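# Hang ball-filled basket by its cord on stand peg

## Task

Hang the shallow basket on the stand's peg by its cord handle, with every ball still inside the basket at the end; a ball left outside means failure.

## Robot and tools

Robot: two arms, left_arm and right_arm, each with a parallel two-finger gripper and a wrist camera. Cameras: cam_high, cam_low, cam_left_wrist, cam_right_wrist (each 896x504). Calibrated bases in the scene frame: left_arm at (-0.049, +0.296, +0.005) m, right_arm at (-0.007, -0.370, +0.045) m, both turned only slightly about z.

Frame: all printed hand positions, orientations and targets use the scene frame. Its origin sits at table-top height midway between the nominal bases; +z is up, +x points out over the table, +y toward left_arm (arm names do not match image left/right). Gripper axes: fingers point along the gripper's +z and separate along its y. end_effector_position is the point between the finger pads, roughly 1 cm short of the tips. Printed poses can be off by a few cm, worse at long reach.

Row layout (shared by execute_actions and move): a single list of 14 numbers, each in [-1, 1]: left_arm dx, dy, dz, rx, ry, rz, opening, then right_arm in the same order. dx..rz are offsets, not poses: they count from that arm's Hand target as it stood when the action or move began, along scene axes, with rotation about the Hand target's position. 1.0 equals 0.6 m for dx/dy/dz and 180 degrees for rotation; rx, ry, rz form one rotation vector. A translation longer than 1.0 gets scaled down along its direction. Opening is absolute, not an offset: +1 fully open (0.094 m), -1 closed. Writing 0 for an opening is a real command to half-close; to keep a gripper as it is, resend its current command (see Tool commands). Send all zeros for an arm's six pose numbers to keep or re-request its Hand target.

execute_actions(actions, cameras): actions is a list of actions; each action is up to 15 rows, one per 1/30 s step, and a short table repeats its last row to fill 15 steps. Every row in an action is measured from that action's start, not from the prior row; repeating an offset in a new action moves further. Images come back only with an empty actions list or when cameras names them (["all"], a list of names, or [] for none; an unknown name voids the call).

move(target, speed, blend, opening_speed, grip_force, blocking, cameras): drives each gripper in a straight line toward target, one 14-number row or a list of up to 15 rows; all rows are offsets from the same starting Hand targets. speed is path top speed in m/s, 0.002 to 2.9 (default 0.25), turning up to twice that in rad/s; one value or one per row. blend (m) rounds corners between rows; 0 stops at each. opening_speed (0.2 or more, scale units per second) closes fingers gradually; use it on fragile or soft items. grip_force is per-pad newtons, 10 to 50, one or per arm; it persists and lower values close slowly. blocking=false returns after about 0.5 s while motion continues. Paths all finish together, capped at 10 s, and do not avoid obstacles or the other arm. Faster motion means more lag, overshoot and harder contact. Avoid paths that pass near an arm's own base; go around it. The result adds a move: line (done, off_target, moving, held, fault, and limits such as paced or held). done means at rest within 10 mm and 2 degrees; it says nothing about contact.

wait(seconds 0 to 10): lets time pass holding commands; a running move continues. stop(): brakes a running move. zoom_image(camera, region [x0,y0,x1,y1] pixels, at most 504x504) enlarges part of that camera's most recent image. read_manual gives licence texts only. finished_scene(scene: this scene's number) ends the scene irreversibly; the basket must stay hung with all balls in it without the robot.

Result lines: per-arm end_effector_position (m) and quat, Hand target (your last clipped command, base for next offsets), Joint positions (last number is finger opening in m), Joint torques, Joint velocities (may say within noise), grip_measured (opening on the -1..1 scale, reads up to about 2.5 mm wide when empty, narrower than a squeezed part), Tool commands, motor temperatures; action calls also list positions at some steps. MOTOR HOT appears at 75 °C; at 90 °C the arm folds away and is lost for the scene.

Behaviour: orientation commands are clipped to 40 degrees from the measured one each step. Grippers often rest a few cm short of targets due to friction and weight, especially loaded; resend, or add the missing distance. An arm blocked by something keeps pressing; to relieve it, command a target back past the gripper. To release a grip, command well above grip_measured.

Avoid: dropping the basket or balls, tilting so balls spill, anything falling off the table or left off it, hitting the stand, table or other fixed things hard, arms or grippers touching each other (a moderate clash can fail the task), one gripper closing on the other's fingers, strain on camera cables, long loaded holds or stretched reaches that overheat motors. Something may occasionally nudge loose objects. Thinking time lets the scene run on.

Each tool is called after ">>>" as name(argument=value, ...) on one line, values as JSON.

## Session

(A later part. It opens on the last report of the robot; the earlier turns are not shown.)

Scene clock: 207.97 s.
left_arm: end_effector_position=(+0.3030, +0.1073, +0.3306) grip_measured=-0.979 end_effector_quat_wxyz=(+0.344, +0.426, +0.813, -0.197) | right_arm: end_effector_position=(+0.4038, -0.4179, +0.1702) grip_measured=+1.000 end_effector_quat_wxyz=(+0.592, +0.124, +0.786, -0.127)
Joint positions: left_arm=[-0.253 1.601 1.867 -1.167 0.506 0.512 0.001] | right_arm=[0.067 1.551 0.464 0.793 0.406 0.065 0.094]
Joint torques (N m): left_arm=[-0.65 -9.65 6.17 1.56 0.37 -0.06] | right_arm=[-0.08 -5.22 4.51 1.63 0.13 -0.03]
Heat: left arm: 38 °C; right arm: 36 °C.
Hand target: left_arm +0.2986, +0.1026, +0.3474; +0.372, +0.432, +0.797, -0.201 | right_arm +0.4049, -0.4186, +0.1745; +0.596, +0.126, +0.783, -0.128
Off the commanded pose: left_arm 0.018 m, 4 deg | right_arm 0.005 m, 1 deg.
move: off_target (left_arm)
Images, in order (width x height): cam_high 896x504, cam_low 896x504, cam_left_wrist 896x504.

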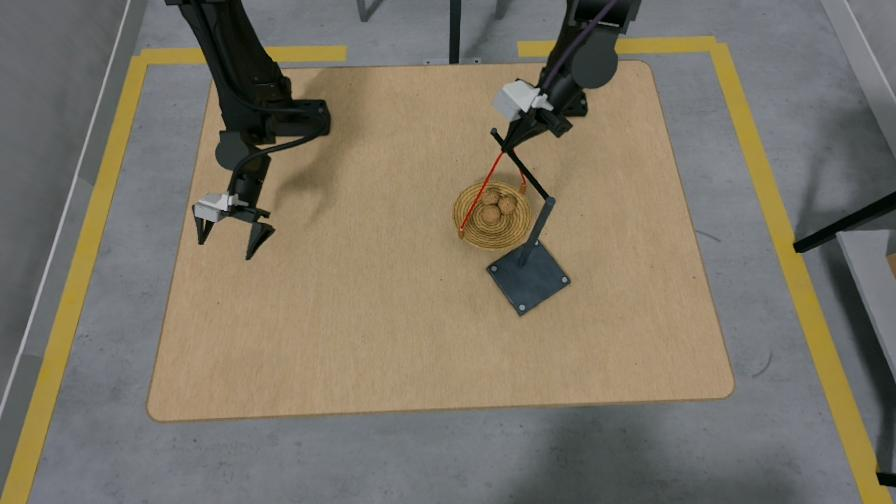

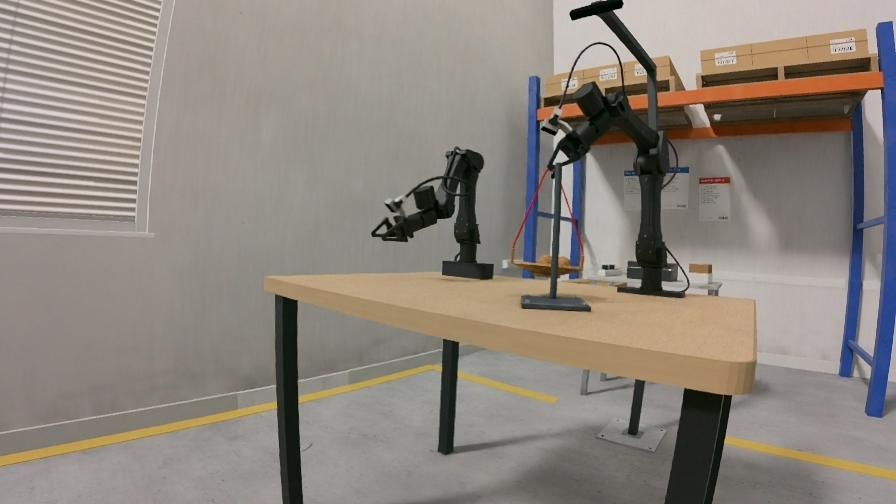

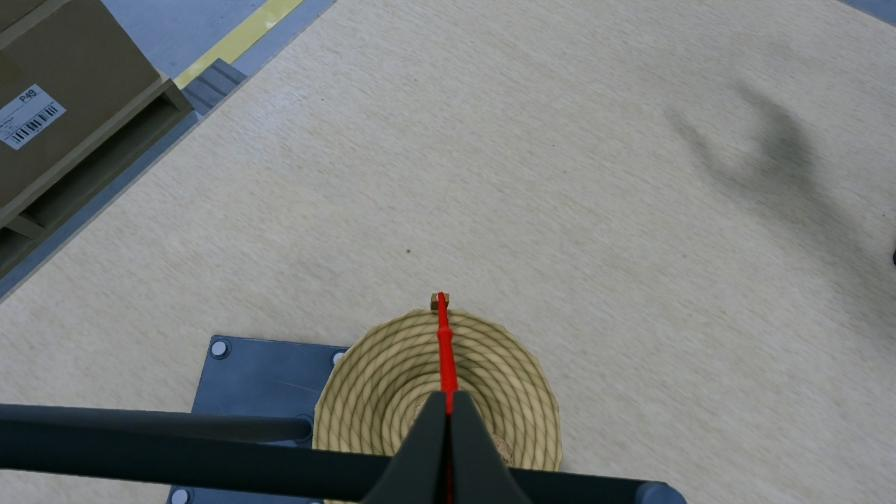

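>>> move(target=[0.0,0.0,0.006,0,0,0,-0.5,0,0,0,0,0,0,1], speed=0.02, opening_speed=0.2, cameras=["cam_high","cam_low","cam_left_wrist"])

>>> zoom_image(camera="cam_low", region=[510, 140, 610, 290])

>>> zoom_image(camera="cam_high", region=[430, 80, 590, 260])

Scene clock: 216.87 s.
left_arm: end_effector_position=(+0.3031, +0.1072, +0.3306) grip_measured=-0.502 end_effector_quat_wxyz=(+0.344, +0.426, +0.813, -0.197) | right_arm: end_effector_position=(+0.4038, -0.4179, +0.1702) grip_measured=+1.000 end_effector_quat_wxyz=(+0.592, +0.124, +0.786, -0.127)
Joint positions: left_arm=[-0.253 1.601 1.867 -1.166 0.506 0.512 0.023] | right_arm=[0.067 1.551 0.464 0.793 0.406 0.065 0.094]
Joint torques (N m): left_arm=[-0.7 -9.05 8.18 1.39 0.37 -0.05] | right_arm=[-0.02 -5.26 4.52 1.61 0.13 -0.04]
Heat: left arm: 38 °C; right arm: 36 °C.
Hand target: left_arm +0.2986, +0.1026, +0.3509; +0.372, +0.432, +0.797, -0.202 | right_arm +0.4049, -0.4186, +0.1745; +0.596, +0.126, +0.783, -0.128
Off the commanded pose: left_arm 0.021 m, 4 deg | right_arm 0.005 m, 1 deg.
move: off_target (left_arm)
Images, in order (width x height): cam_high 896x504, cam_low 896x504, cam_left_wrist 896x504.

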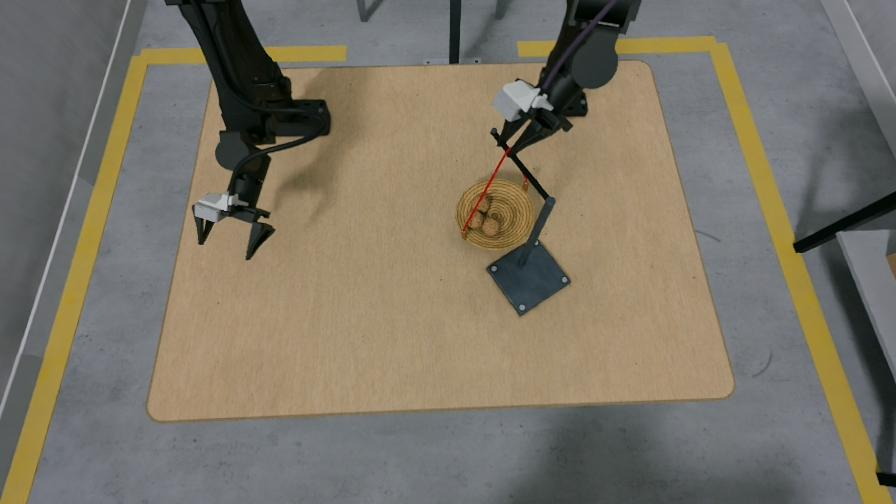

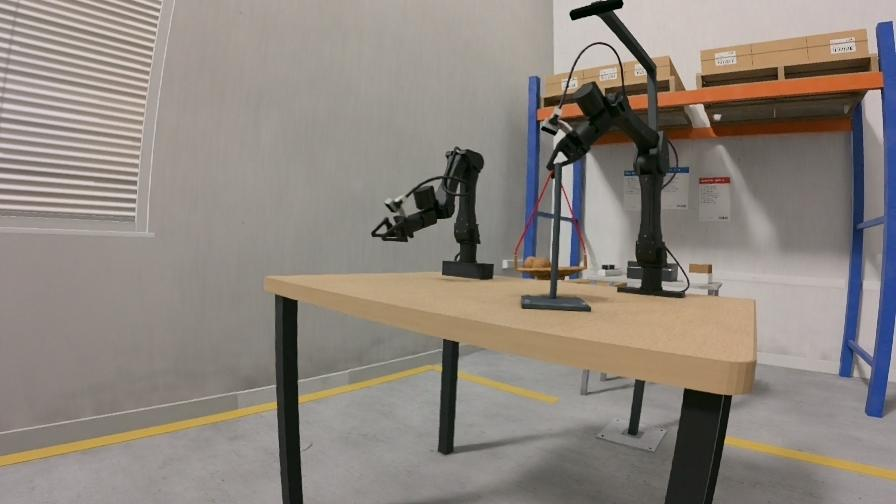

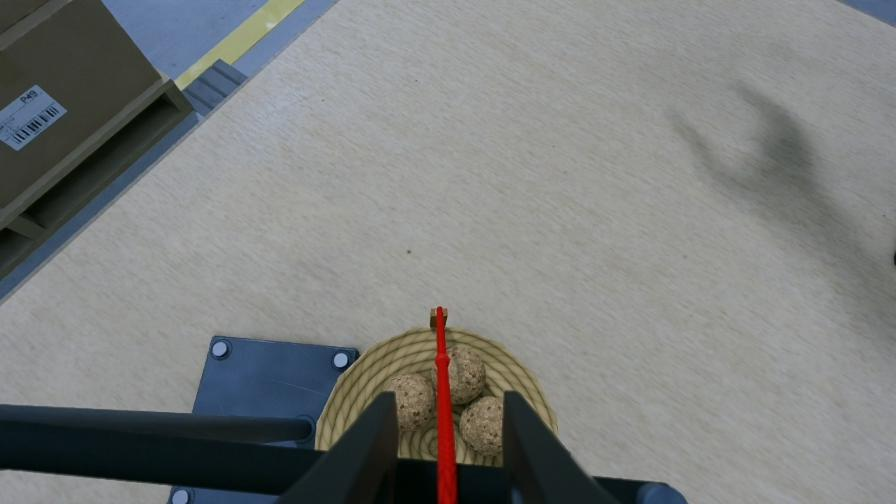

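Scaled by 3.360 from the camera's 896x504 image, which has a finer 1280x720 frame.

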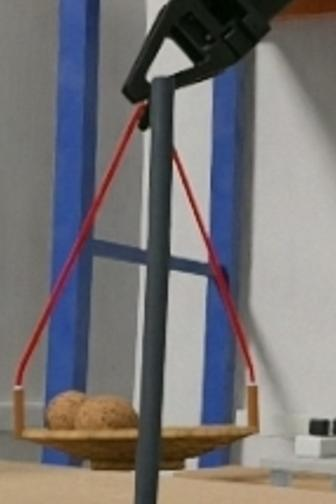

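Scaled by 2.800 from the camera's 896x504 image, which has a finer 1280x720 frame.

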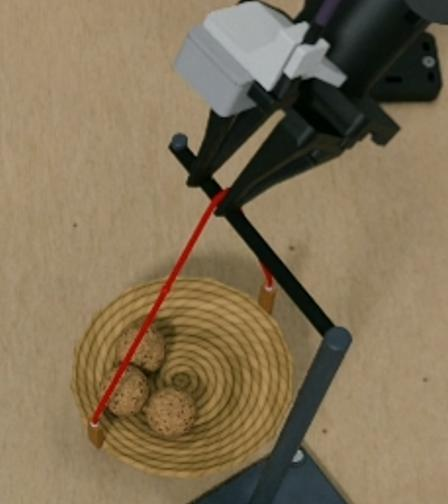

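>>> move(target=[[0,0,0.006,0,0,0,-0.2,0,0,0,0,0,0,1],[-0.035,0.06,0.1,0,0,0,-0.2,0,0,0,0,0,0,1],[-0.07,0.15,0.23,0,0,0,-0.2,0,0,0,0,0,0,1]], speed=0.05, opening_speed=0.2, cameras=["cam_high","cam_low","cam_left_wrist"])

>>> zoom_image(camera="cam_low", region=[510, 140, 610, 290])

>>> zoom_image(camera="cam_high", region=[430, 80, 590, 260])

Scene clock: 228.20 s.
left_arm: end_effector_position=(+0.2678, +0.1933, +0.4744) grip_measured=-0.202 end_effector_quat_wxyz=(+0.469, +0.375, +0.777, -0.189) | right_arm: end_effector_position=(+0.4038, -0.4179, +0.1702) grip_measured=+1.000 end_effector_quat_wxyz=(+0.592, +0.124, +0.786, -0.127)
Joint positions: left_arm=[0.081 1.649 2.49 -1.569 0.747 0.611 0.038] | right_arm=[0.067 1.551 0.464 0.793 0.406 0.065 0.094]
Joint torques (N m): left_arm=[0.64 -6.76 6.38 1.28 0.41 -0.01] | right_arm=[-0.02 -5.26 4.57 1.61 0.14 -0.03]
Heat: left arm: 37 °C; right arm: 36 °C.
Hand target: left_arm +0.2566, +0.1925, +0.4889; +0.372, +0.432, +0.797, -0.202 | right_arm +0.4049, -0.4186, +0.1745; +0.596, +0.126, +0.783, -0.128
Off the commanded pose: left_arm 0.018 m, 13 deg | right_arm 0.005 m, 1 deg.
joint sent to its limit (left arm) — joint 4 (wrist pitch), lower limit. The joint targets are off in orientation, not in position.
move: off_target (left_arm)
Images, in order (width x height): cam_high 896x504, cam_low 896x504, cam_left_wrist 896x504.

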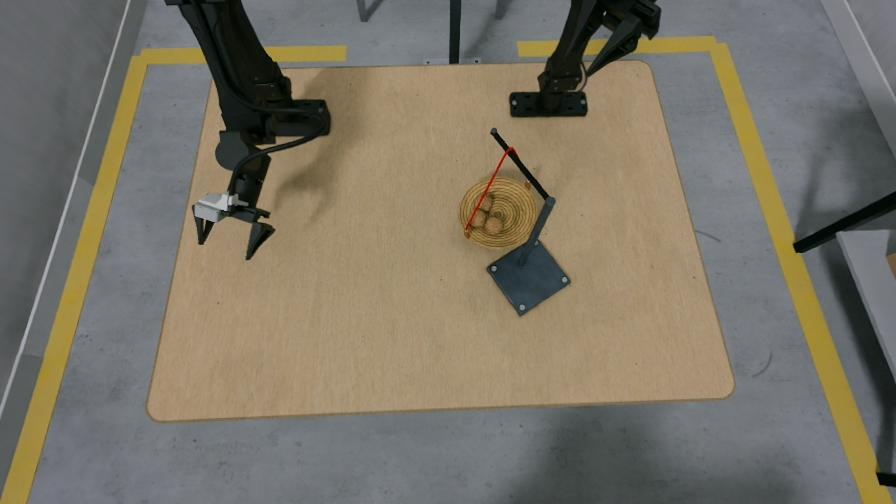

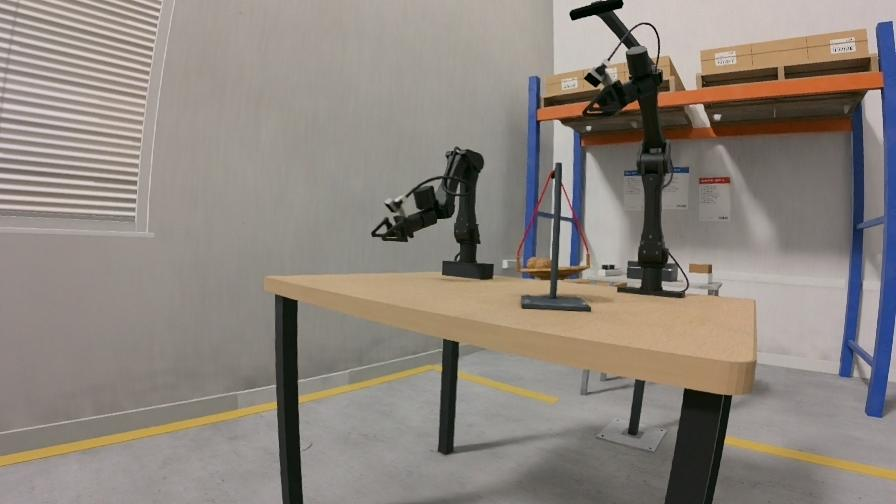

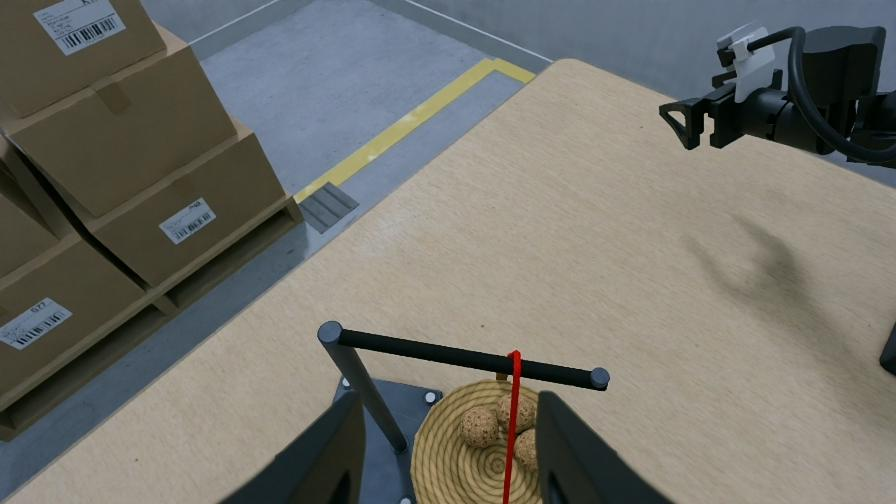

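Scaled by 3.360 from the camera's 896x504 image, which has a finer 1280x720 frame.

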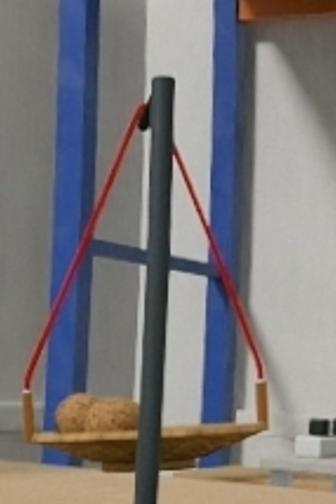

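Scaled by 2.800 from the camera's 896x504 image, which has a finer 1280x720 frame.

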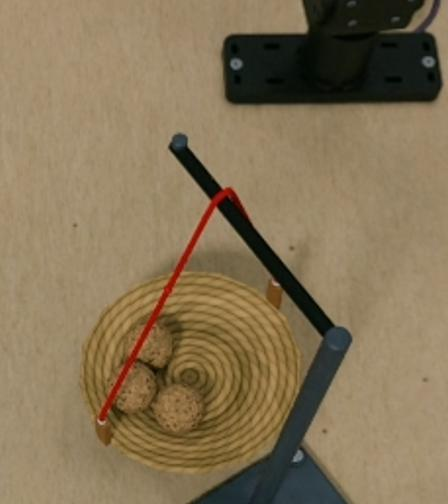

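Hung and stable, three balls in.

>>> finished_scene(scene=1)

The scene is finished: the task was done.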